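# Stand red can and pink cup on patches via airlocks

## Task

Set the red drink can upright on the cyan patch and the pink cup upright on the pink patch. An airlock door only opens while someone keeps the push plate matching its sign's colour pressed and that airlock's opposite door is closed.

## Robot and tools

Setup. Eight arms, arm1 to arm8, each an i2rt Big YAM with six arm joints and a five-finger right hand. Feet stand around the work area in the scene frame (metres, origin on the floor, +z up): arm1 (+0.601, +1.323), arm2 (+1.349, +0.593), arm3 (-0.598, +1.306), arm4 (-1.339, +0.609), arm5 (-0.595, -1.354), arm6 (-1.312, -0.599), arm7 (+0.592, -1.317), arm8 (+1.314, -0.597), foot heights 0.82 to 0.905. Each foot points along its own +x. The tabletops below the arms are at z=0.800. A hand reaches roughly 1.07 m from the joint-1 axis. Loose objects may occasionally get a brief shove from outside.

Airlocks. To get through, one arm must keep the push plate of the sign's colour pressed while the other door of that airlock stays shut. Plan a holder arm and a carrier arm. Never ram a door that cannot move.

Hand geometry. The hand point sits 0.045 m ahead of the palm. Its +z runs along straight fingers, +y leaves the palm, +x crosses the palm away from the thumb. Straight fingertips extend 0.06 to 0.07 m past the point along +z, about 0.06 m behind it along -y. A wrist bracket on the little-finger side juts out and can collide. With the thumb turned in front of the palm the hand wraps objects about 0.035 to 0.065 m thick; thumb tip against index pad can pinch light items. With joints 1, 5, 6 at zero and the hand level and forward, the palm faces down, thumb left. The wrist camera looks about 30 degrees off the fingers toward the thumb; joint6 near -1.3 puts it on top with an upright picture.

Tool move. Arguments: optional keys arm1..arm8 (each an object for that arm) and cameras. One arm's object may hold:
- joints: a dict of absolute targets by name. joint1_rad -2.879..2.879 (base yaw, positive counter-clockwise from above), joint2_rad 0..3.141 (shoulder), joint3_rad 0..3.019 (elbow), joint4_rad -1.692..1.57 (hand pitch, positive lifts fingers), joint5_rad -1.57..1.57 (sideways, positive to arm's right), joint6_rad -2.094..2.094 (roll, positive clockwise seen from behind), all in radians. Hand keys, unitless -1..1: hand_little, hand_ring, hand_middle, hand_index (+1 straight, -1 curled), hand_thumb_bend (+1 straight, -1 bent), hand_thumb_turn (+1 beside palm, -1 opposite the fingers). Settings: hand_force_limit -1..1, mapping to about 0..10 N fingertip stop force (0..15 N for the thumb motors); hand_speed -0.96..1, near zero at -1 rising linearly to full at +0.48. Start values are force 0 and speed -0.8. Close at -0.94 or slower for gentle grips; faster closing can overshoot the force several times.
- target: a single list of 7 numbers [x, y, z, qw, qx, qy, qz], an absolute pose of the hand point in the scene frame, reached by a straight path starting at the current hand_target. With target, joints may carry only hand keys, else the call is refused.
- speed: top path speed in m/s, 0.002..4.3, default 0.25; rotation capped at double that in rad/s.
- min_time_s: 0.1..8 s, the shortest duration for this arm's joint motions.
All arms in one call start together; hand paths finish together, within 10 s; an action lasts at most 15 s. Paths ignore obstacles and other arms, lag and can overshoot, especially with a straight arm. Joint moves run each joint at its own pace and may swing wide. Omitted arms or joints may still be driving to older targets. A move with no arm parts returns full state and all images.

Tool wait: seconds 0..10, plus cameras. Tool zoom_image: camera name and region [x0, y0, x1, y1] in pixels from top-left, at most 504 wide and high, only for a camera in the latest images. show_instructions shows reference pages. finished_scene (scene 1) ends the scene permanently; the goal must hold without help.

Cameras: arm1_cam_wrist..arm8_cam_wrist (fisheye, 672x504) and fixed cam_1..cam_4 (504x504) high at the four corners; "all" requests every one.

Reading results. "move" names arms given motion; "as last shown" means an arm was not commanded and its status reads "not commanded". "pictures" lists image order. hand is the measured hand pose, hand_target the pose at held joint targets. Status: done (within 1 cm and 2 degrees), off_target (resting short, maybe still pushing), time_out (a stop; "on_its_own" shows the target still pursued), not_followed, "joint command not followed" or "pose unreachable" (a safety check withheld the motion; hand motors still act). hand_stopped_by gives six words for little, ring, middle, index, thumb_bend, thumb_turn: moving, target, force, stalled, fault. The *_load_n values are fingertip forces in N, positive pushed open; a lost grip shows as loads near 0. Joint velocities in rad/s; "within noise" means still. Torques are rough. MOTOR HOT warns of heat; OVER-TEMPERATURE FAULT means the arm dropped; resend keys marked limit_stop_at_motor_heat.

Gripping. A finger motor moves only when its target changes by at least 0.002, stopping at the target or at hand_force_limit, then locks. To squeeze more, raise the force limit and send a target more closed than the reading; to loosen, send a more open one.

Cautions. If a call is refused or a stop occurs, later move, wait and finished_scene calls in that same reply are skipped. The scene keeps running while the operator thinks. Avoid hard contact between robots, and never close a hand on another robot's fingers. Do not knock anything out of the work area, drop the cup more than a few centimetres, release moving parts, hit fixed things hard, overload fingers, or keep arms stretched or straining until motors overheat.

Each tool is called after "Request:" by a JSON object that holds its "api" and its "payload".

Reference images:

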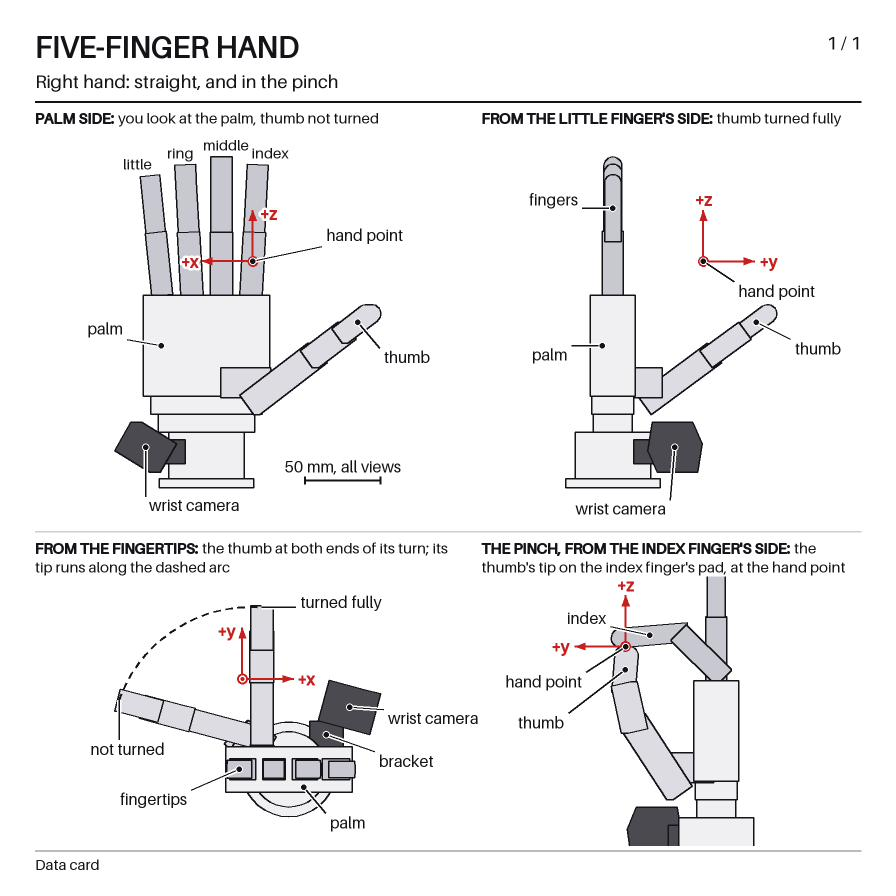

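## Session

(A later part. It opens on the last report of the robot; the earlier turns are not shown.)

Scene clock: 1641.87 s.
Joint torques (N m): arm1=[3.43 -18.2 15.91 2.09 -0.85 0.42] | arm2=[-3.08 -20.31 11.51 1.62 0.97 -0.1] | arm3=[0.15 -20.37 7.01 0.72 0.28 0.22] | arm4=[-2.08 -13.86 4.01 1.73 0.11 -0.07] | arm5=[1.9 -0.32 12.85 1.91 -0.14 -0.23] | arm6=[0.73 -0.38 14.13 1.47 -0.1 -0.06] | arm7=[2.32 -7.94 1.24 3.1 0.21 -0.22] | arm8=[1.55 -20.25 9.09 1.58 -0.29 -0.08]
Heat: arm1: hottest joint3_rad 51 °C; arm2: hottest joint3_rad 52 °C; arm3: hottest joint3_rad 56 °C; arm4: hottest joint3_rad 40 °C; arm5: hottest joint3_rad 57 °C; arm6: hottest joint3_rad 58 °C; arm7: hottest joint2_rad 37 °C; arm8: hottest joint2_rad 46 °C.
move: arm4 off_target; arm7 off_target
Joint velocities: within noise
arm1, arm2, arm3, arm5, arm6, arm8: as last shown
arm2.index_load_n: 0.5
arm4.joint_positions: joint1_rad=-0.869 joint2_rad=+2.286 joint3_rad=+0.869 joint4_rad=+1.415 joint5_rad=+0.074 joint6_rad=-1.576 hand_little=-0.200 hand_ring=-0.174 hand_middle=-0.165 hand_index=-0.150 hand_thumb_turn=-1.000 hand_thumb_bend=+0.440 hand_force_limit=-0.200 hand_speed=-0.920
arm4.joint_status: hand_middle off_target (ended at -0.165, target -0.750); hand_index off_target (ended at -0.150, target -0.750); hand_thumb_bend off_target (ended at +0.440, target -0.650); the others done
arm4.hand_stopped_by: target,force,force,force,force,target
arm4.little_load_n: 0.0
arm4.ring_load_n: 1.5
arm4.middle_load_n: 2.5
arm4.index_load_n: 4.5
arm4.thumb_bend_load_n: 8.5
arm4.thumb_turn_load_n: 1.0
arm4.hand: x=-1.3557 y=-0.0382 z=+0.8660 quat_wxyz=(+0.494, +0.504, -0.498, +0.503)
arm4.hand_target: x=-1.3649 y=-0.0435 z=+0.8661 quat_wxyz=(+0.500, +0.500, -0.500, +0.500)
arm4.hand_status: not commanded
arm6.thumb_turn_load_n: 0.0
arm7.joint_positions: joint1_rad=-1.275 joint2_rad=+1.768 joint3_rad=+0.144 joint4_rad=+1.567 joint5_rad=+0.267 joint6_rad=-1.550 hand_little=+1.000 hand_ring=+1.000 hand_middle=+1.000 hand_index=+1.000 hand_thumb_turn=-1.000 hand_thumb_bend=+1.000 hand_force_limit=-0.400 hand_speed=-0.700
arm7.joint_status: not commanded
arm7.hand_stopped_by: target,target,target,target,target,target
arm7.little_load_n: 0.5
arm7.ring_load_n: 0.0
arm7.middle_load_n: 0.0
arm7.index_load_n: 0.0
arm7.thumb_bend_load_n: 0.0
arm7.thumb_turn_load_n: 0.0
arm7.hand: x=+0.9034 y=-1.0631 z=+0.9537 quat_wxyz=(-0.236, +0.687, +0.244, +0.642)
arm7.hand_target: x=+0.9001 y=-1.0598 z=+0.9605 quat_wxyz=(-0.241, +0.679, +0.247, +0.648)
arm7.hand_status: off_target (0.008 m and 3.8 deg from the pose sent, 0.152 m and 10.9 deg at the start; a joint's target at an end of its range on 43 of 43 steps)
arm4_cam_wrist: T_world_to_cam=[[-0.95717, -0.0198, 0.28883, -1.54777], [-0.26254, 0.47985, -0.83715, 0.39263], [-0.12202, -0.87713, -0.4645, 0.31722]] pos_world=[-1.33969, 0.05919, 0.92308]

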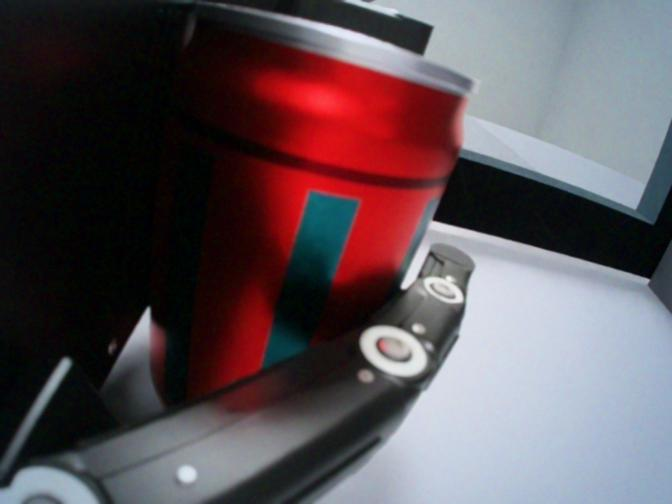

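Request:
{"api": "move", "payload": {"arm4": {"target": [-1.365, -0.04, 0.90, 0.5, 0.5, -0.5, 0.5], "speed": 0.1}, "arm7": {"joints": {"joint2_rad": 0.9, "joint3_rad": 0.144, "joint4_rad": 0.8}, "min_time_s": 3}, "cameras": ["arm4_cam_wrist"]}}

Scene clock: 1654.33 s.
Joint torques (N m): arm1=[3.37 -19.78 15.94 2.18 -0.91 0.39] | arm2=[-2.84 -19.19 11.48 1.57 1 -0.1] | arm3=[0.09 -20.37 6.99 0.69 0.28 0.22] | arm4=[-2.02 -16.67 3.15 2.11 0.16 -0.05] | arm5=[1.9 0.38 13 1.95 -0.11 -0.28] | arm6=[0.91 -0.15 14.06 1.48 -0.1 -0.06] | arm7=[2.61 -2.9 7.88 2.11 0.18 -0.21] | arm8=[1.49 -20.19 9.07 1.58 -0.3 -0.08]
Heat: arm1: hottest joint3_rad 51 °C; arm2: hottest joint3_rad 52 °C; arm3: hottest joint3_rad 56 °C; arm4: hottest joint3_rad 40 °C; arm5: hottest joint3_rad 57 °C; arm6: hottest joint3_rad 58 °C; arm7: hottest joint2_rad 36 °C; arm8: hottest joint2_rad 46 °C.
move: arm4 off_target; arm7 done
Joint velocities: within noise
arm1, arm2, arm3, arm5, arm6, arm8: as last shown
arm1.middle_load_n: 0.5
arm2.index_load_n: 0.0
arm4.joint_positions: joint1_rad=-0.869 joint2_rad=+2.226 joint3_rad=+0.841 joint4_rad=+1.348 joint5_rad=+0.074 joint6_rad=-1.579 hand_little=-0.200 hand_ring=-0.174 hand_middle=-0.165 hand_index=-0.150 hand_thumb_turn=-1.000 hand_thumb_bend=+0.440 hand_force_limit=-0.200 hand_speed=-0.920
arm4.joint_status: not commanded
arm4.hand_stopped_by: target,force,force,force,force,target
arm4.little_load_n: 0.0
arm4.ring_load_n: 1.5
arm4.middle_load_n: 2.5
arm4.index_load_n: 4.5
arm4.thumb_bend_load_n: 8.0
arm4.thumb_turn_load_n: 1.0
arm4.hand: x=-1.3563 y=-0.0340 z=+0.8761 quat_wxyz=(+0.486, +0.515, -0.505, +0.493)
arm4.hand_target: x=-1.3649 y=-0.0397 z=+0.8996 quat_wxyz=(+0.500, +0.500, -0.500, +0.500)
arm4.hand_status: off_target (0.026 m and 2.5 deg from the pose sent, 0.035 m and 0.9 deg at the start)
arm5.ring_load_n: 0.5
arm5.thumb_turn_load_n: 0.0
arm7.joint_positions: joint1_rad=-1.275 joint2_rad=+0.906 joint3_rad=+0.144 joint4_rad=+0.809 joint5_rad=+0.267 joint6_rad=-1.551 hand_little=+1.000 hand_ring=+1.000 hand_middle=+1.000 hand_index=+1.000 hand_thumb_turn=-1.000 hand_thumb_bend=+1.000 hand_force_limit=-0.400 hand_speed=-0.700
arm7.joint_status: all done
arm7.hand_stopped_by: target,target,target,target,target,target
arm7.little_load_n: 0.0
arm7.ring_load_n: 0.0
arm7.middle_load_n: 0.0
arm7.index_load_n: 0.0
arm7.thumb_bend_load_n: 0.0
arm7.thumb_turn_load_n: 0.0
arm7.hand: x=+0.8928 y=-1.0802 z=+1.0792 quat_wxyz=(-0.257, +0.657, +0.223, +0.672)
arm7.hand_target: x=+0.8896 y=-1.0771 z=+1.0798 quat_wxyz=(-0.257, +0.655, +0.230, +0.672)
arm7.hand_status: not commanded
arm4_cam_wrist: T_world_to_cam=[[-0.95558, -0.03053, 0.29314, -1.55307], [-0.26722, 0.50934, -0.81803, 0.37691], [-0.12433, -0.86002, -0.49488, 0.34965]] pos_world=[-1.3399, 0.06131, 0.93662]

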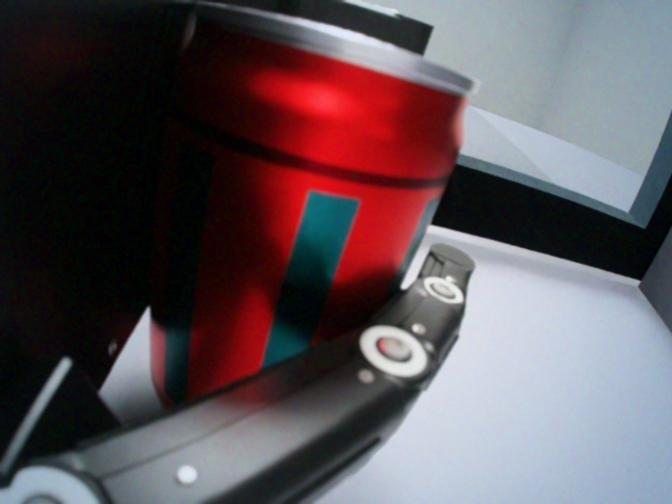

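Request:
{"api": "move", "payload": {"arm4": {"target": [-1.365, -0.03, 0.922, 0.5, 0.5, -0.5, 0.5], "speed": 0.1}, "cameras": ["arm4_cam_wrist"]}}

Scene clock: 1660.03 s.
Joint torques (N m): arm1=[3.37 -18.9 15.83 2.04 -0.98 0.39] | arm2=[-3.31 -20.37 11.48 1.59 0.95 -0.11] | arm3=[0.38 -20.31 7.04 0.76 0.28 0.2] | arm4=[-1.9 -15.91 3.44 2.13 0.18 -0.05] | arm5=[1.03 -0.56 13.18 1.91 -0.11 -0.24] | arm6=[0.97 0.03 14.17 1.46 -0.11 -0.04] | arm7=[2.49 -2.96 7.97 2.07 0.18 -0.21] | arm8=[1.44 -20.19 9.1 1.58 -0.29 -0.08]
Heat: arm1: hottest joint3_rad 51 °C; arm2: hottest joint3_rad 52 °C; arm3: hottest joint3_rad 56 °C; arm4: hottest joint3_rad 40 °C; arm5: hottest joint3_rad 57 °C; arm6: hottest joint3_rad 58 °C; arm7: hottest joint2_rad 36 °C; arm8: hottest joint2_rad 46 °C.
move: arm4 off_target
Joint velocities: within noise
arm1, arm2, arm3, arm6, arm7: as last shown
arm1.middle_load_n: 0.0
arm1.thumb_turn_load_n: 0.0
arm2.ring_load_n: 0.5
arm4.joint_positions: joint1_rad=-0.869 joint2_rad=+2.150 joint3_rad=+0.795 joint4_rad=+1.320 joint5_rad=+0.076 joint6_rad=-1.579 hand_little=-0.200 hand_ring=-0.174 hand_middle=-0.165 hand_index=-0.150 hand_thumb_turn=-1.000 hand_thumb_bend=+0.440 hand_force_limit=-0.200 hand_speed=-0.920
arm4.joint_status: not commanded
arm4.hand_stopped_by: target,force,force,force,force,target
arm4.little_load_n: 0.5
arm4.ring_load_n: 1.5
arm4.middle_load_n: 2.5
arm4.index_load_n: 4.5
arm4.thumb_bend_load_n: 8.0
arm4.thumb_turn_load_n: 1.0
arm4.hand: x=-1.3576 y=-0.0246 z=+0.8996 quat_wxyz=(+0.487, +0.514, -0.506, +0.493)
arm4.hand_target: x=-1.3649 y=-0.0298 z=+0.9219 quat_wxyz=(+0.500, +0.500, -0.500, +0.500)
arm4.hand_status: off_target (0.024 m and 2.4 deg from the pose sent, 0.047 m and 2.5 deg at the start)
arm5.joint_positions: joint1_rad=+0.292 joint2_rad=+0.708 joint3_rad=+0.238 joint4_rad=+0.655 joint5_rad=+0.003 joint6_rad=-1.562 hand_little=+1.000 hand_ring=+1.000 hand_middle=+1.000 hand_index=+1.000 hand_thumb_turn=-1.000 hand_thumb_bend=+1.000 hand_force_limit=-0.400 hand_speed=-0.700
arm5.joint_status: not commanded
arm5.hand_stopped_by: target,target,target,target,target,target
arm5.little_load_n: 0.0
arm5.ring_load_n: 0.0
arm5.middle_load_n: 0.0
arm5.index_load_n: 0.0
arm5.thumb_bend_load_n: 0.0
arm5.thumb_turn_load_n: 0.0
arm5.hand: x=-0.3585 y=-1.0432 z=+1.0992 quat_wxyz=(-0.396, +0.547, +0.323, +0.663)
arm5.hand_target: x=-0.3581 y=-1.0347 z=+1.1380 quat_wxyz=(-0.406, +0.524, +0.317, +0.679)
arm5.hand_status: not commanded
arm7.thumb_turn_load_n: 0.5
arm8.joint_positions: joint1_rad=-1.924 joint2_rad=+2.100 joint3_rad=+1.788 joint4_rad=-1.068 joint5_rad=-0.365 joint6_rad=-0.986 hand_little=-1.000 hand_ring=-1.000 hand_middle=-1.000 hand_index=-1.000 hand_thumb_turn=+1.000 hand_thumb_bend=+1.000 hand_force_limit=+0.000 hand_speed=+0.200
arm8.joint_status: not commanded
arm8.hand_stopped_by: target,target,target,target,target,target
arm8.little_load_n: 0.0
arm8.ring_load_n: 0.0
arm8.middle_load_n: 0.0
arm8.index_load_n: 0.0
arm8.thumb_bend_load_n: 0.0
arm8.thumb_turn_load_n: 0.0
arm8.hand: x=+1.8335 y=-0.2434 z=+0.9039 quat_wxyz=(-0.206, +0.978, -0.005, -0.016)
arm8.hand_target: x=+1.8399 y=-0.2451 z=+0.9199 quat_wxyz=(-0.216, +0.976, +0.000, +0.000)
arm8.hand_status: not commanded
arm4_cam_wrist: T_world_to_cam=[[-0.95564, -0.02873, 0.29314, -1.56096], [-0.26641, 0.5088, -0.81863, 0.39257], [-0.12563, -0.86041, -0.49388, 0.36645]] pos_world=[-1.3411, 0.07071, 0.95993]

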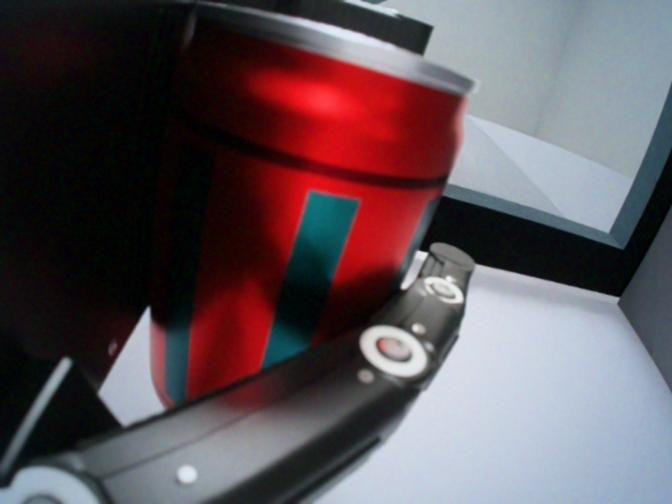

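Request:
{"api": "move", "payload": {"arm4": {"target": [-1.362, 0.20, 0.94, 0.5, 0.5, -0.5, 0.5], "speed": 0.15}, "cameras": ["arm4_cam_wrist"]}}

Scene clock: 1667.07 s.
Joint torques (N m): arm1=[4.37 -19.02 15.87 2.09 -0.94 0.4] | arm2=[-3.19 -20.48 11.62 1.55 0.98 -0.12] | arm3=[0.09 -20.48 6.97 0.76 0.29 0.22] | arm4=[0.09 -8.94 0.88 3.1 0.25 -0.06] | arm5=[1.2 -0.21 12.92 1.91 -0.14 -0.25] | arm6=[0.97 -0.38 14.02 1.29 -0.11 -0.06] | arm7=[2.67 -2.73 7.99 2.11 0.18 -0.2] | arm8=[1.61 -20.07 9.09 1.59 -0.29 -0.08]
Heat: arm1: hottest joint3_rad 52 °C; arm2: hottest joint3_rad 52 °C; arm3: hottest joint3_rad 56 °C; arm4: hottest joint3_rad 40 °C; arm5: hottest joint3_rad 57 °C; arm6: hottest joint3_rad 58 °C; arm7: hottest joint2_rad 36 °C; arm8: hottest joint2_rad 46 °C.
move: arm4 off_target
Joint velocities: within noise
arm1, arm3, arm5, arm6, arm7, arm8: as last shown
arm1.middle_load_n: 0.5
arm2.joint_positions: joint1_rad=+1.647 joint2_rad=+2.126 joint3_rad=+1.798 joint4_rad=-0.994 joint5_rad=+0.294 joint6_rad=+0.776 hand_little=-1.000 hand_ring=-1.000 hand_middle=-1.000 hand_index=-1.000 hand_thumb_turn=+1.000 hand_thumb_bend=+1.000 hand_force_limit=+0.000 hand_speed=+0.200
arm2.joint_status: not commanded
arm2.hand_stopped_by: target,target,target,target,target,target
arm2.little_load_n: 0.0
arm2.ring_load_n: 0.5
arm2.middle_load_n: 0.0
arm2.index_load_n: 0.0
arm2.thumb_bend_load_n: 0.0
arm2.thumb_turn_load_n: 0.0
arm2.hand: x=+1.8712 y=+0.1439 z=+0.8929 quat_wxyz=(+0.014, +0.020, -0.982, +0.189)
arm2.hand_target: x=+1.8723 y=+0.1020 z=+0.9111 quat_wxyz=(+0.000, +0.000, -0.976, +0.217)
arm2.hand_status: not commanded
arm3.little_load_n: 0.5
arm3.index_load_n: 0.5
arm4.joint_positions: joint1_rad=-0.795 joint2_rad=+1.870 joint3_rad=+0.172 joint4_rad=+1.539 joint5_rad=+0.187 joint6_rad=-1.545 hand_little=-0.200 hand_ring=-0.174 hand_middle=-0.165 hand_index=-0.150 hand_thumb_turn=-1.000 hand_thumb_bend=+0.440 hand_force_limit=-0.200 hand_speed=-0.920
arm4.joint_status: not commanded
arm4.hand_stopped_by: target,force,force,force,force,target
arm4.little_load_n: 0.0
arm4.ring_load_n: 1.0
arm4.middle_load_n: 2.5
arm4.index_load_n: 4.5
arm4.thumb_bend_load_n: 8.0
arm4.thumb_turn_load_n: 1.0
arm4.hand: x=-1.3683 y=+0.2033 z=+0.9245 quat_wxyz=(+0.463, +0.531, -0.546, +0.454)
arm4.hand_target: x=-1.3620 y=+0.1998 z=+0.9403 quat_wxyz=(+0.471, +0.520, -0.533, +0.473)
arm4.hand_status: off_target (0.017 m and 9.3 deg from the pose sent, 0.228 m and 2.4 deg at the start; a joint's target at an end of its range on 41 of 66 steps)
arm5.thumb_turn_load_n: 0.5
arm7.thumb_turn_load_n: 0.0
arm4_cam_wrist: T_world_to_cam=[[-0.95862, -0.02593, 0.28349, -1.56771], [-0.23916, 0.61349, -0.75262, 0.24918], [-0.15441, -0.78928, -0.5943, 0.61257]] pos_world=[-1.34866, 0.28998, 0.99603]

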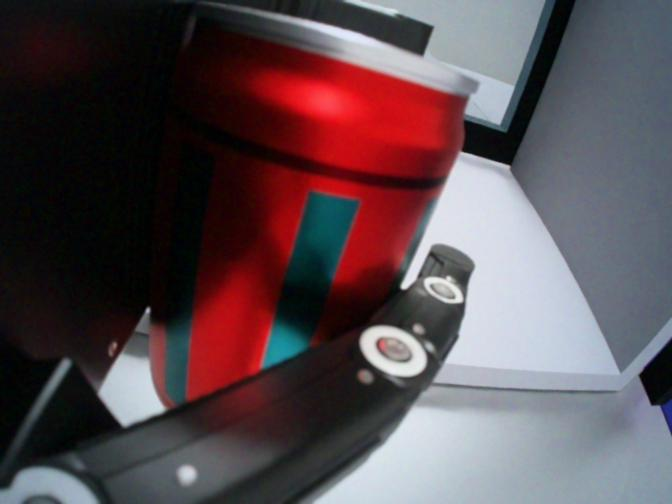

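Request:
{"api": "move", "payload": {"arm4": {"joints": {"joint2_rad": 0.85, "joint3_rad": 0.15, "joint4_rad": 0.70, "joint5_rad": 0.25, "joint6_rad": -1.57}, "min_time_s": 2.5}}}

Request:
{"api": "move", "payload": {"arm4": {"joints": {"joint1_rad": 1.1}, "min_time_s": 4}, "cameras": ["arm4_cam_wrist", "cam_2"]}}

Request:
{"api": "zoom_image", "payload": {"camera": "cam_2", "region": [190, 230, 310, 330]}}

Scene clock: 1682.37 s.
Joint torques (N m): arm1=[3.31 -18.96 16.13 2.21 -0.9 0.42] | arm2=[-2.9 -20.19 11.49 1.62 0.97 -0.09] | arm3=[0.15 -20.48 7.04 0.76 0.28 0.21] | arm4=[-0.15 -2.32 7.35 2.06 0.19 -0.21] | arm5=[2.2 0.38 13.01 1.76 -0.11 -0.25] | arm6=[1.08 -0.15 14.04 1.26 -0.11 -0.05] | arm7=[2.32 -3.02 7.92 2.06 0.17 -0.19] | arm8=[1.49 -20.19 9.07 1.58 -0.29 -0.08]
Heat: arm1: hottest joint3_rad 52 °C; arm2: hottest joint3_rad 53 °C; arm3: hottest joint3_rad 55 °C; arm4: hottest joint3_rad 40 °C; arm5: hottest joint3_rad 57 °C; arm6: hottest joint3_rad 58 °C; arm7: hottest joint3_rad 36 °C; arm8: hottest joint2_rad 46 °C.
move: arm4 done
Joint velocities: within noise
arm1, arm2, arm3, arm5, arm6, arm7, arm8: as last shown
arm1.middle_load_n: 0.0
arm2.ring_load_n: 0.0
arm3.little_load_n: 0.0
arm3.index_load_n: 0.0
arm4.joint_positions: joint1_rad=-0.795 joint2_rad=+0.864 joint3_rad=+0.141 joint4_rad=+0.697 joint5_rad=+0.248 joint6_rad=-1.553 hand_little=-0.200 hand_ring=-0.174 hand_middle=-0.165 hand_index=-0.150 hand_thumb_turn=-1.000 hand_thumb_bend=+0.440 hand_force_limit=-0.200 hand_speed=-0.920
arm4.joint_status: all done
arm4.hand_stopped_by: target,force,force,force,force,target
arm4.little_load_n: 0.0
arm4.ring_load_n: 1.0
arm4.middle_load_n: 2.5
arm4.index_load_n: 5.0
arm4.thumb_bend_load_n: 8.5
arm4.thumb_turn_load_n: 1.0
arm4.hand: x=-1.3860 y=+0.2353 z=+1.0744 quat_wxyz=(+0.508, +0.481, -0.533, +0.476)
arm4.hand_target: x=-1.3809 y=+0.2327 z=+1.0860 quat_wxyz=(+0.514, +0.481, -0.521, +0.483)
arm4.hand_status: not commanded
arm5.thumb_turn_load_n: 0.0
arm7.thumb_turn_load_n: 0.5
pictures: none

Scene clock: 1686.83 s.
Joint torques (N m): arm1=[3.9 -18.78 16.02 1.81 -0.92 0.41] | arm2=[-2.78 -20.25 11.69 1.48 0.95 -0.08] | arm3=[-0.03 -20.31 6.98 0.77 0.29 0.2] | arm4=[-0.26 -2.43 7.38 2.06 0.15 -0.2] | arm5=[2.14 0.32 12.93 1.68 -0.14 -0.28] | arm6=[0.91 -0.5 14 1.36 -0.1 -0.06] | arm7=[2.26 -2.73 7.95 2.13 0.18 -0.19] | arm8=[1.44 -20.13 9.07 1.59 -0.29 -0.08]
Heat: arm1: hottest joint3_rad 52 °C; arm2: hottest joint3_rad 53 °C; arm3: hottest joint3_rad 55 °C; arm4: hottest joint3_rad 40 °C; arm5: hottest joint3_rad 57 °C; arm6: hottest joint3_rad 58 °C; arm7: hottest joint3_rad 36 °C; arm8: hottest joint2_rad 46 °C.
move: arm4 done
Joint velocities: within noise
arm1, arm2, arm3, arm5, arm7, arm8: as last shown
arm4.joint_positions: joint1_rad=+1.086 joint2_rad=+0.864 joint3_rad=+0.141 joint4_rad=+0.697 joint5_rad=+0.249 joint6_rad=-1.553 hand_little=-0.200 hand_ring=-0.174 hand_middle=-0.165 hand_index=-0.150 hand_thumb_turn=-1.000 hand_thumb_bend=+0.440 hand_force_limit=-0.200 hand_speed=-0.920
arm4.joint_status: all done
arm4.hand_stopped_by: target,force,force,force,force,target
arm4.little_load_n: 0.0
arm4.ring_load_n: 1.5
arm4.middle_load_n: 2.5
arm4.index_load_n: 4.5
arm4.thumb_bend_load_n: 8.0
arm4.thumb_turn_load_n: 1.0
arm4.hand: x=-0.9711 y=+0.6788 z=+1.0796 quat_wxyz=(-0.083, +0.709, +0.076, +0.696)
arm4.hand_target: x=-0.9702 y=+0.6843 z=+1.0911 quat_wxyz=(-0.085, +0.699, +0.083, +0.705)
arm4.hand_status: not commanded
arm5.little_load_n: 0.5
arm5.thumb_turn_load_n: 0.5
arm6.joint_positions: joint1_rad=-0.589 joint2_rad=+0.709 joint3_rad=+0.252 joint4_rad=+0.654 joint5_rad=+0.003 joint6_rad=-1.568 hand_little=+1.000 hand_ring=+1.000 hand_middle=+1.000 hand_index=+1.000 hand_thumb_turn=-1.000 hand_thumb_bend=+1.000 hand_force_limit=-0.300 hand_speed=-0.600
arm6.joint_status: not commanded
arm6.hand_stopped_by: target,target,target,target,target,target
arm6.little_load_n: 0.0
arm6.ring_load_n: 0.0
arm6.middle_load_n: 0.0
arm6.index_load_n: 0.0
arm6.thumb_bend_load_n: 0.0
arm6.thumb_turn_load_n: 0.5
arm6.hand: x=-0.9166 y=-0.6331 z=+1.0983 quat_wxyz=(-0.033, +0.635, +0.018, +0.771)
arm6.hand_target: x=-0.9117 y=-0.6368 z=+1.1286 quat_wxyz=(-0.029, +0.617, +0.015, +0.786)
arm6.hand_status: not commanded
arm8.thumb_bend_load_n: -0.5
arm4_cam_wrist: T_world_to_cam=[[0.22266, -0.93407, 0.27917, 0.54961], [-0.42629, -0.35082, -0.83379, 0.72964], [0.87675, 0.06664, -0.4763, 1.43426]] pos_world=[-1.06884, 0.67376, 1.13806]

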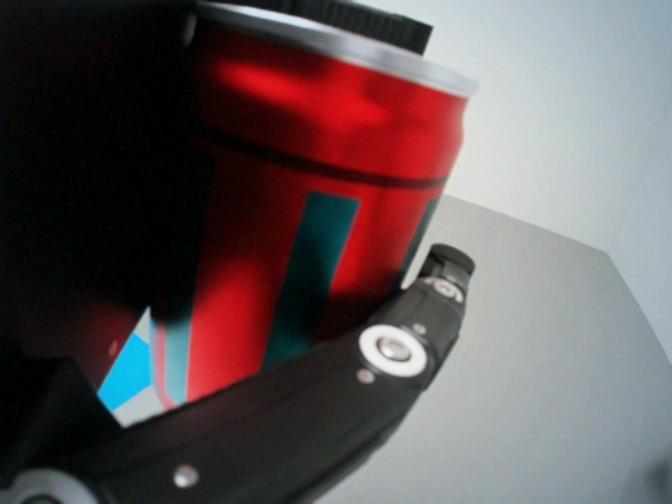

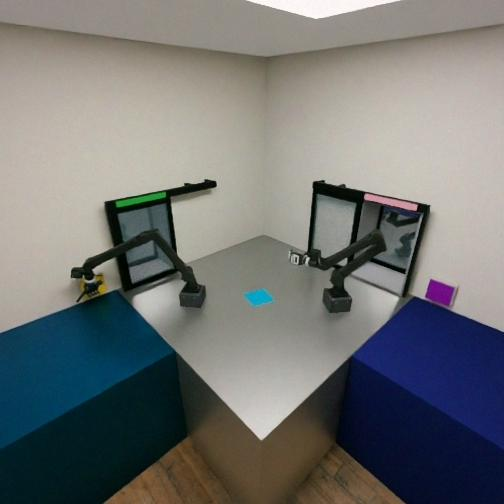

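Scaled by 4.200 from the camera's image (finer frame: 720x720).

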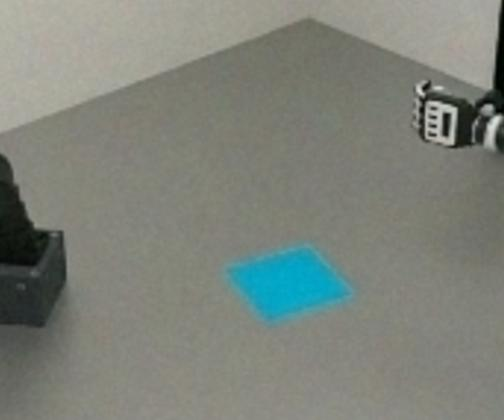

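Request:
{"api": "move", "payload": {"arm4": {"target": [-0.841, 0.947, 0.93, -0.2167, 0.6731, 0.2167, 0.6731], "speed": 0.2}, "cameras": ["cam_2"]}}

Request:
{"api": "zoom_image", "payload": {"camera": "cam_2", "region": [190, 230, 310, 330]}}

Scene clock: 1705.67 s.
Joint torques (N m): arm1=[2.84 -18.14 15.9 1.8 -0.89 0.38] | arm2=[-3.02 -20.37 11.6 1.51 0.97 -0.13] | arm3=[0.09 -20.25 6.98 0.72 0.27 0.21] | arm4=[-0.5 -12.92 4.66 2.93 0.04 -0.2] | arm5=[1.55 -0.15 13.11 2.03 -0.14 -0.3] | arm6=[0.85 -0.38 14.23 1.35 -0.08 -0.08] | arm7=[2.32 -3.08 7.91 2.04 0.19 -0.21] | arm8=[1.44 -20.19 9.1 1.57 -0.29 -0.08]
Heat: arm1: hottest joint3_rad 52 °C; arm2: hottest joint3_rad 53 °C; arm3: hottest joint3_rad 55 °C; arm4: hottest joint3_rad 42 °C; arm5: hottest joint3_rad 57 °C; arm6: hottest joint3_rad 58 °C; arm7: hottest joint3_rad 36 °C; arm8: hottest joint2_rad 46 °C.
move: arm4 off_target
Joint velocities: within noise
arm1, arm2, arm5, arm6, arm7, arm8: as last shown
arm1.middle_load_n: 0.5
arm3.joint_positions: joint1_rad=+1.917 joint2_rad=+2.073 joint3_rad=+1.681 joint4_rad=-0.980 joint5_rad=+0.386 joint6_rad=+0.986 hand_little=-1.000 hand_ring=-1.000 hand_middle=-1.000 hand_index=-1.000 hand_thumb_turn=+1.000 hand_thumb_bend=+1.000 hand_force_limit=+0.000 hand_speed=+0.200
arm3.joint_status: not commanded
arm3.hand_stopped_by: target,target,target,target,target,target
arm3.little_load_n: 0.0
arm3.ring_load_n: 0.0
arm3.middle_load_n: 0.0
arm3.index_load_n: 0.0
arm3.thumb_bend_load_n: 0.0
arm3.thumb_turn_load_n: -0.5
arm3.hand: x=-0.2537 y=+1.8740 z=+0.9107 quat_wxyz=(-0.139, +0.697, -0.686, +0.156)
arm3.hand_target: x=-0.2500 y=+1.8779 z=+0.9199 quat_wxyz=(-0.153, +0.690, -0.690, +0.153)
arm3.hand_status: not commanded
arm4.joint_positions: joint1_rad=+1.332 joint2_rad=+2.086 joint3_rad=+0.665 joint4_rad=+1.353 joint5_rad=+0.111 joint6_rad=-1.552 hand_little=-0.200 hand_ring=-0.174 hand_middle=-0.165 hand_index=-0.150 hand_thumb_turn=-1.000 hand_thumb_bend=+0.440 hand_force_limit=-0.200 hand_speed=-0.920
arm4.joint_status: not commanded
arm4.hand_stopped_by: target,force,force,force,force,target
arm4.little_load_n: 0.0
arm4.ring_load_n: 1.0
arm4.middle_load_n: 2.5
arm4.index_load_n: 4.5
arm4.thumb_bend_load_n: 8.0
arm4.thumb_turn_load_n: 1.0
arm4.hand: x=-0.8477 y=+0.9323 z=+0.9095 quat_wxyz=(-0.209, +0.695, +0.215, +0.654)
arm4.hand_target: x=-0.8417 y=+0.9465 z=+0.9302 quat_wxyz=(-0.217, +0.673, +0.216, +0.673)
arm4.hand_status: off_target (0.026 m and 3.5 deg from the pose sent, 0.334 m and 22.8 deg at the start)
arm5.little_load_n: -0.5
arm5.thumb_turn_load_n: 0.0
arm8.thumb_bend_load_n: 0.0

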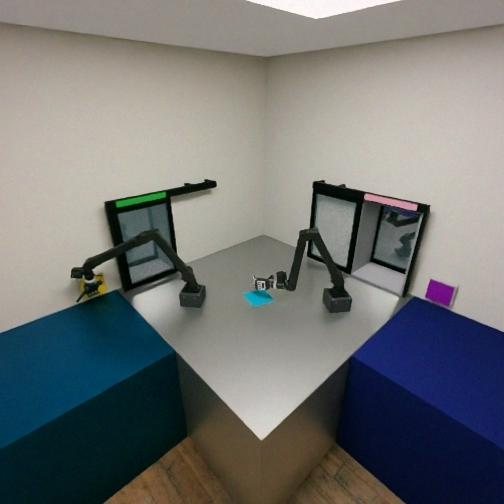

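Scaled by 4.200 from the camera's image (finer frame: 720x720).

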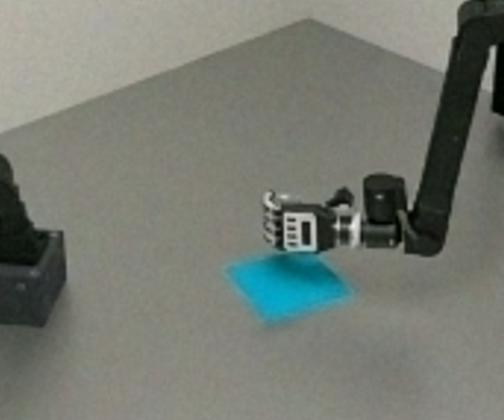

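Request:
{"api": "move", "payload": {"arm4": {"target": [-0.842, 0.955, 0.88, -0.2167, 0.6731, 0.2167, 0.6731], "speed": 0.12}, "cameras": ["cam_2", "arm4_cam_wrist"]}}

Request:
{"api": "zoom_image", "payload": {"camera": "cam_2", "region": [220, 260, 300, 320]}}

Scene clock: 1713.10 s.
Joint torques (N m): arm1=[4.07 -18.37 15.99 2.14 -0.89 0.41] | arm2=[-3.19 -19.49 11.64 1.43 0.95 -0.08] | arm3=[0.15 -20.31 6.99 0.7 0.28 0.22] | arm4=[-0.32 -14.27 3.52 3.17 0.2 -0.21] | arm5=[0.97 0.21 13.07 2 -0.16 -0.25] | arm6=[1.2 -0.73 14.01 1.31 -0.09 -0.06] | arm7=[2.2 -3.08 7.88 2.09 0.18 -0.18] | arm8=[1.44 -20.19 9.07 1.58 -0.29 -0.08]
Heat: arm1: hottest joint3_rad 52 °C; arm2: hottest joint3_rad 53 °C; arm3: hottest joint3_rad 55 °C; arm4: hottest joint3_rad 41 °C; arm5: hottest joint3_rad 57 °C; arm6: hottest joint3_rad 58 °C; arm7: hottest joint3_rad 36 °C; arm8: hottest joint2_rad 46 °C.
move: arm4 off_target
Joint velocities: within noise
arm1.joint_positions: joint1_rad=-1.731 joint2_rad=+2.175 joint3_rad=+1.841 joint4_rad=-1.003 joint5_rad=-0.289 joint6_rad=-0.815 hand_little=-1.000 hand_ring=-1.000 hand_middle=-1.000 hand_index=-1.000 hand_thumb_turn=+1.000 hand_thumb_bend=+1.000 hand_force_limit=+0.000 hand_speed=+0.200
arm1.joint_status: not commanded
arm1.hand_stopped_by: target,target,target,target,target,target
arm1.little_load_n: 0.0
arm1.ring_load_n: 0.0
arm1.middle_load_n: 0.0
arm1.index_load_n: 0.0
arm1.thumb_bend_load_n: 0.0
arm1.thumb_turn_load_n: 0.0
arm1.hand: x=+0.1495 y=+1.7961 z=+0.9078 quat_wxyz=(+0.122, -0.698, -0.691, +0.141)
arm1.hand_target: x=+0.1027 y=+1.7968 z=+0.9217 quat_wxyz=(+0.154, -0.690, -0.691, +0.154)
arm1.hand_status: not commanded
arm2, arm3, arm5, arm6, arm7, arm8: as last shown
arm3.thumb_turn_load_n: 0.0
arm4.joint_positions: joint1_rad=+1.346 joint2_rad=+2.260 joint3_rad=+0.728 joint4_rad=+1.458 joint5_rad=+0.123 joint6_rad=-1.552 hand_little=-0.200 hand_ring=-0.174 hand_middle=-0.165 hand_index=-0.150 hand_thumb_turn=-1.000 hand_thumb_bend=+0.440 hand_force_limit=-0.200 hand_speed=-0.920
arm4.joint_status: not commanded
arm4.hand_stopped_by: target,force,force,force,force,target
arm4.little_load_n: 0.0
arm4.ring_load_n: 1.0
arm4.middle_load_n: 2.5
arm4.index_load_n: 5.0
arm4.thumb_bend_load_n: 8.5
arm4.thumb_turn_load_n: 1.5
arm4.hand: x=-0.8475 y=+0.9405 z=+0.8572 quat_wxyz=(-0.208, +0.697, +0.217, +0.651)
arm4.hand_target: x=-0.8426 y=+0.9544 z=+0.8800 quat_wxyz=(-0.217, +0.673, +0.216, +0.673)
arm4.hand_status: off_target (0.028 m and 3.8 deg from the pose sent, 0.038 m and 3.5 deg at the start)
arm5.little_load_n: 0.0
arm5.thumb_turn_load_n: 0.5
arm6.thumb_turn_load_n: 0.0
arm7.index_load_n: -0.5
pictures: arm4_cam_wrist, cam_2
arm4_cam_wrist: T_world_to_cam=[[0.5683, -0.7727, 0.28279, 0.9667], [-0.29262, -0.511, -0.80824, 0.93068], [0.76903, 0.37657, -0.51651, 0.85428]] pos_world=[-0.93401, 0.90085, 0.92008]

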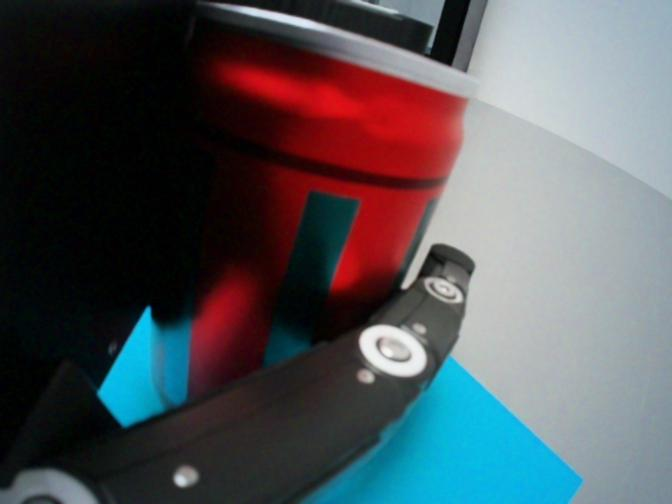

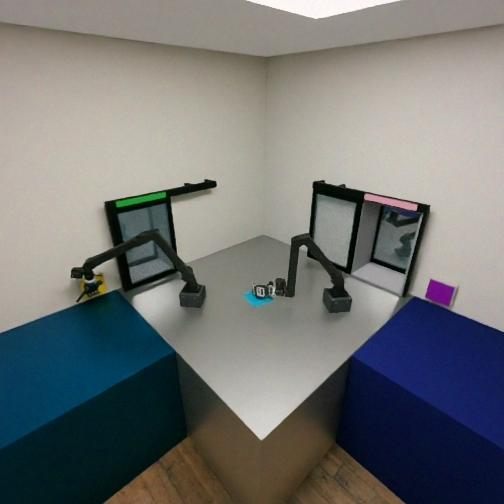

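Scaled by 6.300 from the camera's image (finer frame: 720x720).

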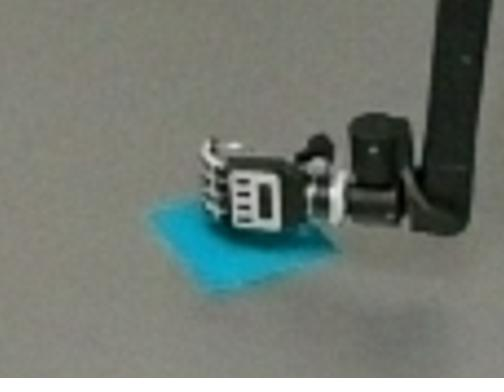

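Request:
{"api": "move", "payload": {"arm4": {"target": [-0.838, 0.948, 0.852, -0.2167, 0.6731, 0.2167, 0.6731], "speed": 0.1}}}

Scene clock: 1753.00 s.
Joint torques (N m): arm1=[3.72 -18.61 15.84 2.04 -0.89 0.39] | arm2=[-3.14 -20.31 11.44 1.62 1.02 -0.06] | arm3=[0.09 -20.48 7.05 0.7 0.28 0.22] | arm4=[-1.73 -13.33 2.97 2.88 0 -0.12] | arm5=[1.61 -0.62 13.09 1.83 -0.13 -0.26] | arm6=[0.32 -0.32 14.09 1.4 -0.08 -0.08] | arm7=[2.37 -2.9 7.94 2.13 0.18 -0.2] | arm8=[1.44 -20.19 9.06 1.59 -0.3 -0.08]
Heat: arm1: hottest joint3_rad 53 °C; arm2: hottest joint3_rad 53 °C; arm3: hottest joint3_rad 55 °C; arm4: hottest joint3_rad 40 °C; arm5: hottest joint3_rad 58 °C; arm6: hottest joint3_rad 59 °C; arm7: hottest joint3_rad 36 °C; arm8: hottest joint2_rad 46 °C.
move: arm4 off_target
Joint velocities: within noise
arm1, arm2, arm3, arm5, arm6, arm7, arm8: as last shown
arm1.thumb_turn_load_n: -0.5
arm2.thumb_turn_load_n: -0.5
arm3.little_load_n: 0.5
arm4.joint_positions: joint1_rad=+1.346 joint2_rad=+2.333 joint3_rad=+0.760 joint4_rad=+1.526 joint5_rad=+0.109 joint6_rad=-1.559 hand_little=-0.200 hand_ring=-0.174 hand_middle=-0.165 hand_index=-0.150 hand_thumb_turn=-1.000 hand_thumb_bend=+0.440 hand_force_limit=-0.200 hand_speed=-0.920
arm4.joint_status: not commanded
arm4.hand_stopped_by: target,force,force,force,force,target
arm4.little_load_n: 0.0
arm4.ring_load_n: 1.5
arm4.middle_load_n: 2.0
arm4.index_load_n: 3.5
arm4.thumb_bend_load_n: 8.5
arm4.thumb_turn_load_n: 0.5
arm4.hand: x=-0.8457 y=+0.9452 z=+0.8421 quat_wxyz=(-0.215, +0.686, +0.220, +0.660)
arm4.hand_target: x=-0.8382 y=+0.9477 z=+0.8521 quat_wxyz=(-0.217, +0.673, +0.217, +0.673)
arm4.hand_status: off_target (0.013 m and 2.2 deg from the pose sent, 0.013 m and 3.8 deg at the start)
arm5.thumb_turn_load_n: 0.0
arm6.little_load_n: 0.5
arm6.ring_load_n: 0.5
arm7.index_load_n: 0.0
arm7.thumb_turn_load_n: 0.0
pictures: none

Request:
{"api": "move", "payload": {"arm4": {"target": [-0.838, 0.946, 0.840, -0.2167, 0.6731, 0.2167, 0.6731], "speed": 0.1}, "cameras": ["cam_2", "arm4_cam_wrist"]}}

Request:
{"api": "zoom_image", "payload": {"camera": "cam_2", "region": [220, 260, 300, 320]}}

Scene clock: 1760.73 s.
Joint torques (N m): arm1=[3.72 -17.49 15.77 1.8 -0.9 0.38] | arm2=[-3.19 -20.13 11.58 1.54 0.98 -0.1] | arm3=[-0.03 -20.6 7.05 0.76 0.28 0.21] | arm4=[-2.02 -12.57 2.7 2.44 -0.02 -0.02] | arm5=[1.03 -0.38 13.05 1.88 -0.09 -0.3] | arm6=[1.08 0.15 14.01 1.26 -0.11 -0.1] | arm7=[2.26 -2.96 7.95 2.07 0.18 -0.2] | arm8=[1.44 -20.13 9.06 1.59 -0.3 -0.08]
Heat: arm1: hottest joint3_rad 53 °C; arm2: hottest joint3_rad 53 °C; arm3: hottest joint3_rad 55 °C; arm4: hottest joint3_rad 40 °C; arm5: hottest joint3_rad 58 °C; arm6: hottest joint3_rad 59 °C; arm7: hottest joint3_rad 37 °C; arm8: hottest joint2_rad 46 °C.
move: arm4 done
Joint velocities: within noise
arm1, arm2, arm3, arm5, arm6, arm8: as last shown
arm1.thumb_bend_load_n: -0.5
arm1.thumb_turn_load_n: 0.0
arm2.thumb_turn_load_n: 0.0
arm3.little_load_n: 0.0
arm3.index_load_n: 0.5
arm4.joint_positions: joint1_rad=+1.346 joint2_rad=+2.356 joint3_rad=+0.777 joint4_rad=+1.557 joint5_rad=+0.106 joint6_rad=-1.570 hand_little=-0.200 hand_ring=-0.174 hand_middle=-0.165 hand_index=-0.150 hand_thumb_turn=-1.000 hand_thumb_bend=+0.440 hand_force_limit=-0.200 hand_speed=-0.920
arm4.joint_status: not commanded
arm4.hand_stopped_by: target,force,force,force,force,target
arm4.little_load_n: 0.0
arm4.ring_load_n: 1.0
arm4.middle_load_n: 2.0
arm4.index_load_n: 4.0
arm4.thumb_bend_load_n: 8.5
arm4.thumb_turn_load_n: 0.5
arm4.hand: x=-0.8430 y=+0.9479 z=+0.8418 quat_wxyz=(-0.216, +0.677, +0.221, +0.668)
arm4.hand_target: x=-0.8380 y=+0.9459 z=+0.8401 quat_wxyz=(-0.216, +0.674, +0.217, +0.672)
arm4.hand_status: done (0.006 m and 0.9 deg from the pose sent, 0.008 m and 2.2 deg at the start; a joint's target at an end of its range on 19 of 29 steps)
arm5.thumb_turn_load_n: 0.5
arm6.little_load_n: 0.0
arm6.ring_load_n: 0.0
arm6.thumb_turn_load_n: 0.5
arm7.joint_positions: joint1_rad=-1.275 joint2_rad=+0.906 joint3_rad=+0.144 joint4_rad=+0.809 joint5_rad=+0.267 joint6_rad=-1.551 hand_little=+1.000 hand_ring=+1.000 hand_middle=+1.000 hand_index=+1.000 hand_thumb_turn=-1.000 hand_thumb_bend=+1.000 hand_force_limit=-0.400 hand_speed=-0.700
arm7.joint_status: not commanded
arm7.hand_stopped_by: target,target,target,target,target,target
arm7.little_load_n: 0.0
arm7.ring_load_n: 0.0
arm7.middle_load_n: 0.0
arm7.index_load_n: 0.0
arm7.thumb_bend_load_n: 0.0
arm7.thumb_turn_load_n: 0.0
arm7.hand: x=+0.8928 y=-1.0802 z=+1.0792 quat_wxyz=(-0.257, +0.657, +0.223, +0.672)
arm7.hand_target: x=+0.8896 y=-1.0771 z=+1.0798 quat_wxyz=(-0.257, +0.655, +0.230, +0.672)
arm7.hand_status: not commanded
arm8.thumb_bend_load_n: -0.5
pictures: arm4_cam_wrist, cam_2
arm4_cam_wrist: T_world_to_cam=[[0.56796, -0.76845, 0.2948, 0.95985], [-0.24431, -0.49943, -0.83119, 0.97245], [0.78596, 0.40006, -0.4714, 0.7941]] pos_world=[-0.93171, 0.90558, 0.89967]

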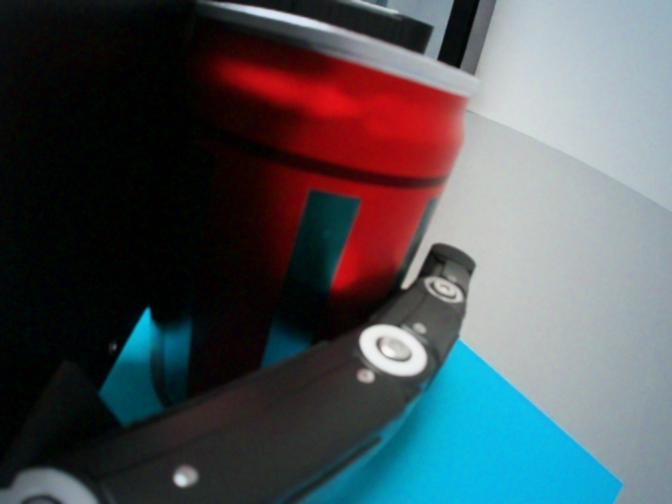

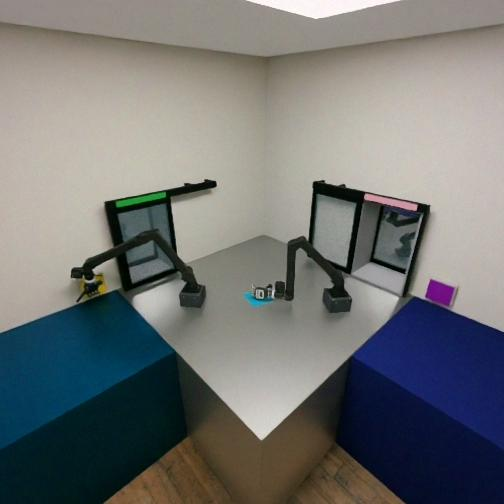

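Scaled by 6.300 from the camera's image (finer frame: 720x720).

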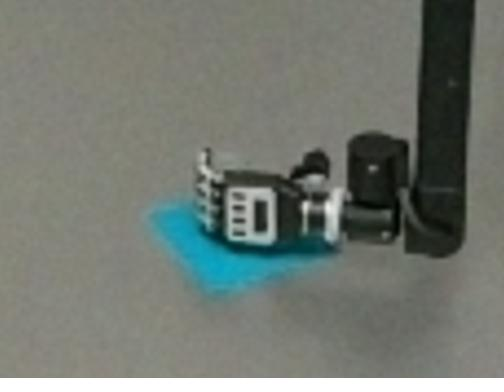

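Request:
{"api": "move", "payload": {"arm4": {"joints": {"hand_speed": -0.7, "hand_index": 1, "hand_middle": 1, "hand_ring": 1, "hand_little": 1, "hand_thumb_bend": 1}}}}

Request:
{"api": "move", "payload": {"arm4": {"target": [-0.940, 0.876, 0.855, -0.2167, 0.6731, 0.2167, 0.6731], "speed": 0.12}, "cameras": ["cam_2", "arm4_cam_wrist"]}}

Request:
{"api": "zoom_image", "payload": {"camera": "cam_2", "region": [220, 260, 300, 320]}}

Scene clock: 1770.70 s.
Joint torques (N m): arm1=[3.37 -18.55 15.86 2.15 -0.98 0.43] | arm2=[-2.32 -19.43 11.66 1.59 0.95 -0.13] | arm3=[0.09 -20.42 7.04 0.76 0.28 0.21] | arm4=[-2.02 -13.27 2.61 2.44 0.08 0] | arm5=[0.91 -0.38 13.16 2.09 -0.15 -0.25] | arm6=[1.14 -0.56 14.16 1.31 -0.1 -0.05] | arm7=[2.32 -3.08 7.94 2.02 0.18 -0.2] | arm8=[1.49 -20.19 9.09 1.57 -0.29 -0.08]
Heat: arm1: hottest joint3_rad 53 °C; arm2: hottest joint3_rad 53 °C; arm3: hottest joint3_rad 55 °C; arm4: hottest joint3_rad 40 °C; arm5: hottest joint3_rad 58 °C; arm6: hottest joint3_rad 59 °C; arm7: hottest joint3_rad 37 °C; arm8: hottest joint2_rad 46 °C.
move: arm4 done
Joint velocities: within noise
arm1, arm2, arm3, arm6, arm7: as last shown
arm1.middle_load_n: 0.5
arm1.thumb_bend_load_n: 0.0
arm3.ring_load_n: 0.5
arm3.index_load_n: 0.0
arm3.thumb_turn_load_n: -0.5
arm4.joint_positions: joint1_rad=+1.346 joint2_rad=+2.366 joint3_rad=+0.777 joint4_rad=+1.557 joint5_rad=+0.103 joint6_rad=-1.571 hand_little=+1.000 hand_ring=+1.000 hand_middle=+1.000 hand_index=+1.000 hand_thumb_turn=-1.000 hand_thumb_bend=+1.000 hand_force_limit=-0.200 hand_speed=-0.700
arm4.joint_status: all done
arm4.hand_stopped_by: target,target,target,target,target,target
arm4.little_load_n: 0.0
arm4.ring_load_n: 0.0
arm4.middle_load_n: 0.0
arm4.index_load_n: 0.0
arm4.thumb_bend_load_n: 0.0
arm4.thumb_turn_load_n: 0.0
arm4.hand: x=-0.8446 y=+0.9471 z=+0.8363 quat_wxyz=(-0.215, +0.679, +0.224, +0.665)
arm4.hand_target: x=-0.8380 y=+0.9459 z=+0.8400 quat_wxyz=(-0.216, +0.674, +0.217, +0.672)
arm4.hand_status: not commanded
arm5.joint_positions: joint1_rad=+0.292 joint2_rad=+0.708 joint3_rad=+0.238 joint4_rad=+0.655 joint5_rad=+0.003 joint6_rad=-1.562 hand_little=+1.000 hand_ring=+1.000 hand_middle=+1.000 hand_index=+1.000 hand_thumb_turn=-1.000 hand_thumb_bend=+1.000 hand_force_limit=-0.400 hand_speed=-0.700
arm5.joint_status: not commanded
arm5.hand_stopped_by: target,target,target,target,target,target
arm5.little_load_n: 0.0
arm5.ring_load_n: 0.0
arm5.middle_load_n: 0.0
arm5.index_load_n: 0.0
arm5.thumb_bend_load_n: 0.0
arm5.thumb_turn_load_n: 0.5
arm5.hand: x=-0.3585 y=-1.0432 z=+1.0992 quat_wxyz=(-0.396, +0.547, +0.323, +0.663)
arm5.hand_target: x=-0.3581 y=-1.0347 z=+1.1380 quat_wxyz=(-0.406, +0.524, +0.317, +0.679)
arm5.hand_status: not commanded
arm6.thumb_turn_load_n: 0.0
arm7.thumb_turn_load_n: 0.5
arm8.joint_positions: joint1_rad=-1.924 joint2_rad=+2.100 joint3_rad=+1.788 joint4_rad=-1.068 joint5_rad=-0.365 joint6_rad=-0.986 hand_little=-1.000 hand_ring=-1.000 hand_middle=-1.000 hand_index=-1.000 hand_thumb_turn=+1.000 hand_thumb_bend=+1.000 hand_force_limit=+0.000 hand_speed=+0.200
arm8.joint_status: not commanded
arm8.hand_stopped_by: target,target,target,target,target,target
arm8.little_load_n: 0.0
arm8.ring_load_n: 0.0
arm8.middle_load_n: 0.0
arm8.index_load_n: 0.0
arm8.thumb_bend_load_n: 0.0
arm8.thumb_turn_load_n: 0.0
arm8.hand: x=+1.8335 y=-0.2434 z=+0.9039 quat_wxyz=(-0.206, +0.978, -0.005, -0.016)
arm8.hand_target: x=+1.8399 y=-0.2451 z=+0.9199 quat_wxyz=(-0.216, +0.976, +0.000, +0.000)
arm8.hand_status: not commanded
pictures: none

Scene clock: 1772.37 s.
Joint torques (N m): arm1=[3.14 -19.08 16.18 1.85 -0.87 0.46] | arm2=[-3.25 -20.19 11.62 1.51 0.96 -0.07] | arm3=[0.03 -20.6 6.97 0.77 0.28 0.21] | arm4=[-0.32 -11.87 0.34 2.4 0.23 0.08] | arm5=[1.44 -0.26 13.07 2.09 -0.14 -0.2] | arm6=[0.67 -0.62 14.02 1.47 -0.12 -0.05] | arm7=[2.37 -3.02 7.94 2.09 0.18 -0.21] | arm8=[1.44 -20.19 9.06 1.58 -0.29 -0.08]
Heat: arm1: hottest joint3_rad 53 °C; arm2: hottest joint3_rad 53 °C; arm3: hottest joint3_rad 55 °C; arm4: hottest joint3_rad 40 °C; arm5: hottest joint3_rad 58 °C; arm6: hottest joint3_rad 59 °C; arm7: hottest joint3_rad 37 °C; arm8: hottest joint2_rad 46 °C.
move: arm4 off_target
Joint velocities: within noise
arm1, arm3, arm5, arm6, arm7, arm8: as last shown
arm1.little_load_n: 0.5
arm1.middle_load_n: 0.0
arm2.joint_positions: joint1_rad=+1.647 joint2_rad=+2.126 joint3_rad=+1.798 joint4_rad=-0.994 joint5_rad=+0.294 joint6_rad=+0.776 hand_little=-1.000 hand_ring=-1.000 hand_middle=-1.000 hand_index=-1.000 hand_thumb_turn=+1.000 hand_thumb_bend=+1.000 hand_force_limit=+0.000 hand_speed=+0.200
arm2.joint_status: not commanded
arm2.hand_stopped_by: target,target,target,target,target,target
arm2.little_load_n: 0.0
arm2.ring_load_n: 0.0
arm2.middle_load_n: 0.0
arm2.index_load_n: 0.0
arm2.thumb_bend_load_n: 0.0
arm2.thumb_turn_load_n: 0.0
arm2.hand: x=+1.8712 y=+0.1439 z=+0.8929 quat_wxyz=(+0.014, +0.020, -0.982, +0.189)
arm2.hand_target: x=+1.8723 y=+0.1020 z=+0.9111 quat_wxyz=(+0.000, +0.000, -0.976, +0.217)
arm2.hand_status: not commanded
arm3.ring_load_n: 0.0
arm3.middle_load_n: 0.5
arm3.thumb_turn_load_n: 0.0
arm4.joint_positions: joint1_rad=+1.385 joint2_rad=+2.203 joint3_rad=+0.438 joint4_rad=+1.557 joint5_rad=+0.187 joint6_rad=-1.530 hand_little=+1.000 hand_ring=+1.000 hand_middle=+1.000 hand_index=+1.000 hand_thumb_turn=-1.000 hand_thumb_bend=+1.000 hand_force_limit=-0.200 hand_speed=-0.700
arm4.joint_status: not commanded
arm4.hand_stopped_by: target,target,target,target,target,target
arm4.little_load_n: 0.0
arm4.ring_load_n: 0.0
arm4.middle_load_n: 0.0
arm4.index_load_n: 0.0
arm4.thumb_bend_load_n: 0.0
arm4.thumb_turn_load_n: 0.0
arm4.hand: x=-0.9370 y=+0.8689 z=+0.8454 quat_wxyz=(-0.182, +0.740, +0.221, +0.608)
arm4.hand_target: x=-0.9396 y=+0.8763 z=+0.8553 quat_wxyz=(-0.193, +0.733, +0.219, +0.615)
arm4.hand_status: off_target (0.012 m and 11.4 deg from the pose sent, 0.120 m and 1.4 deg at the start; a joint's target at an end of its range on 50 of 50 steps)
arm5.thumb_turn_load_n: 0.0
arm6.thumb_turn_load_n: 0.5
arm8.thumb_bend_load_n: -0.5
pictures: arm4_cam_wrist, cam_2
arm4_cam_wrist: T_world_to_cam=[[0.57556, -0.76661, 0.28467, 0.96563], [-0.38792, -0.5624, -0.73022, 0.74782], [0.71989, 0.30986, -0.62108, 1.04428]] pos_world=[-1.01745, 0.83726, 0.91977]

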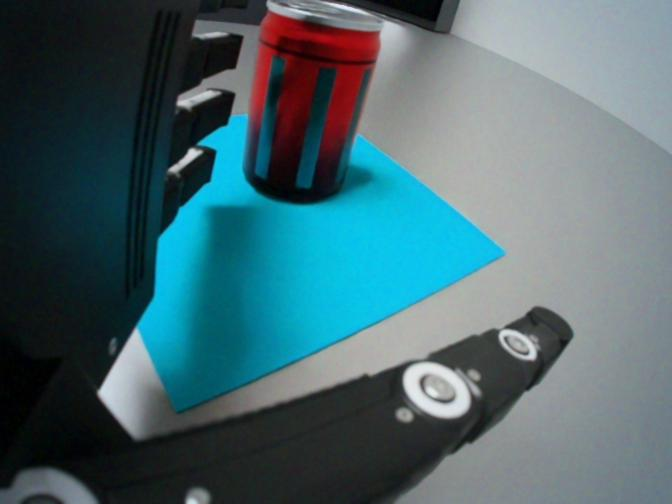

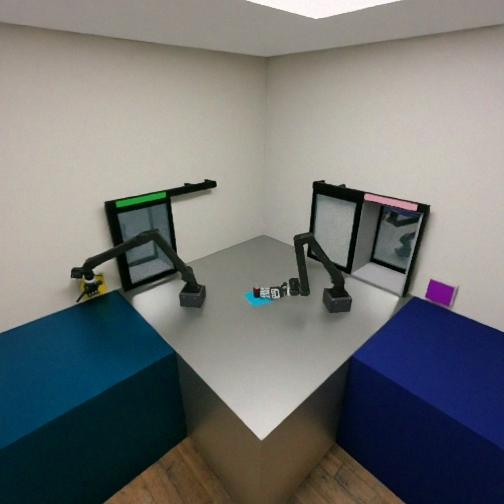

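Scaled by 6.300 from the camera's image (finer frame: 720x720).

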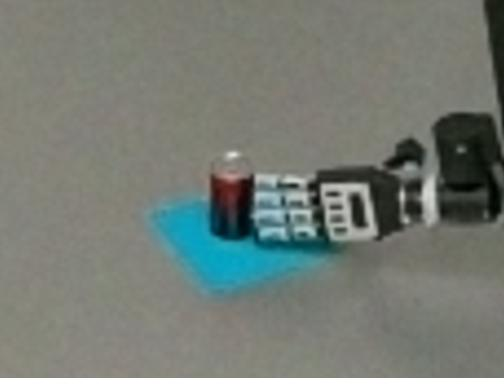

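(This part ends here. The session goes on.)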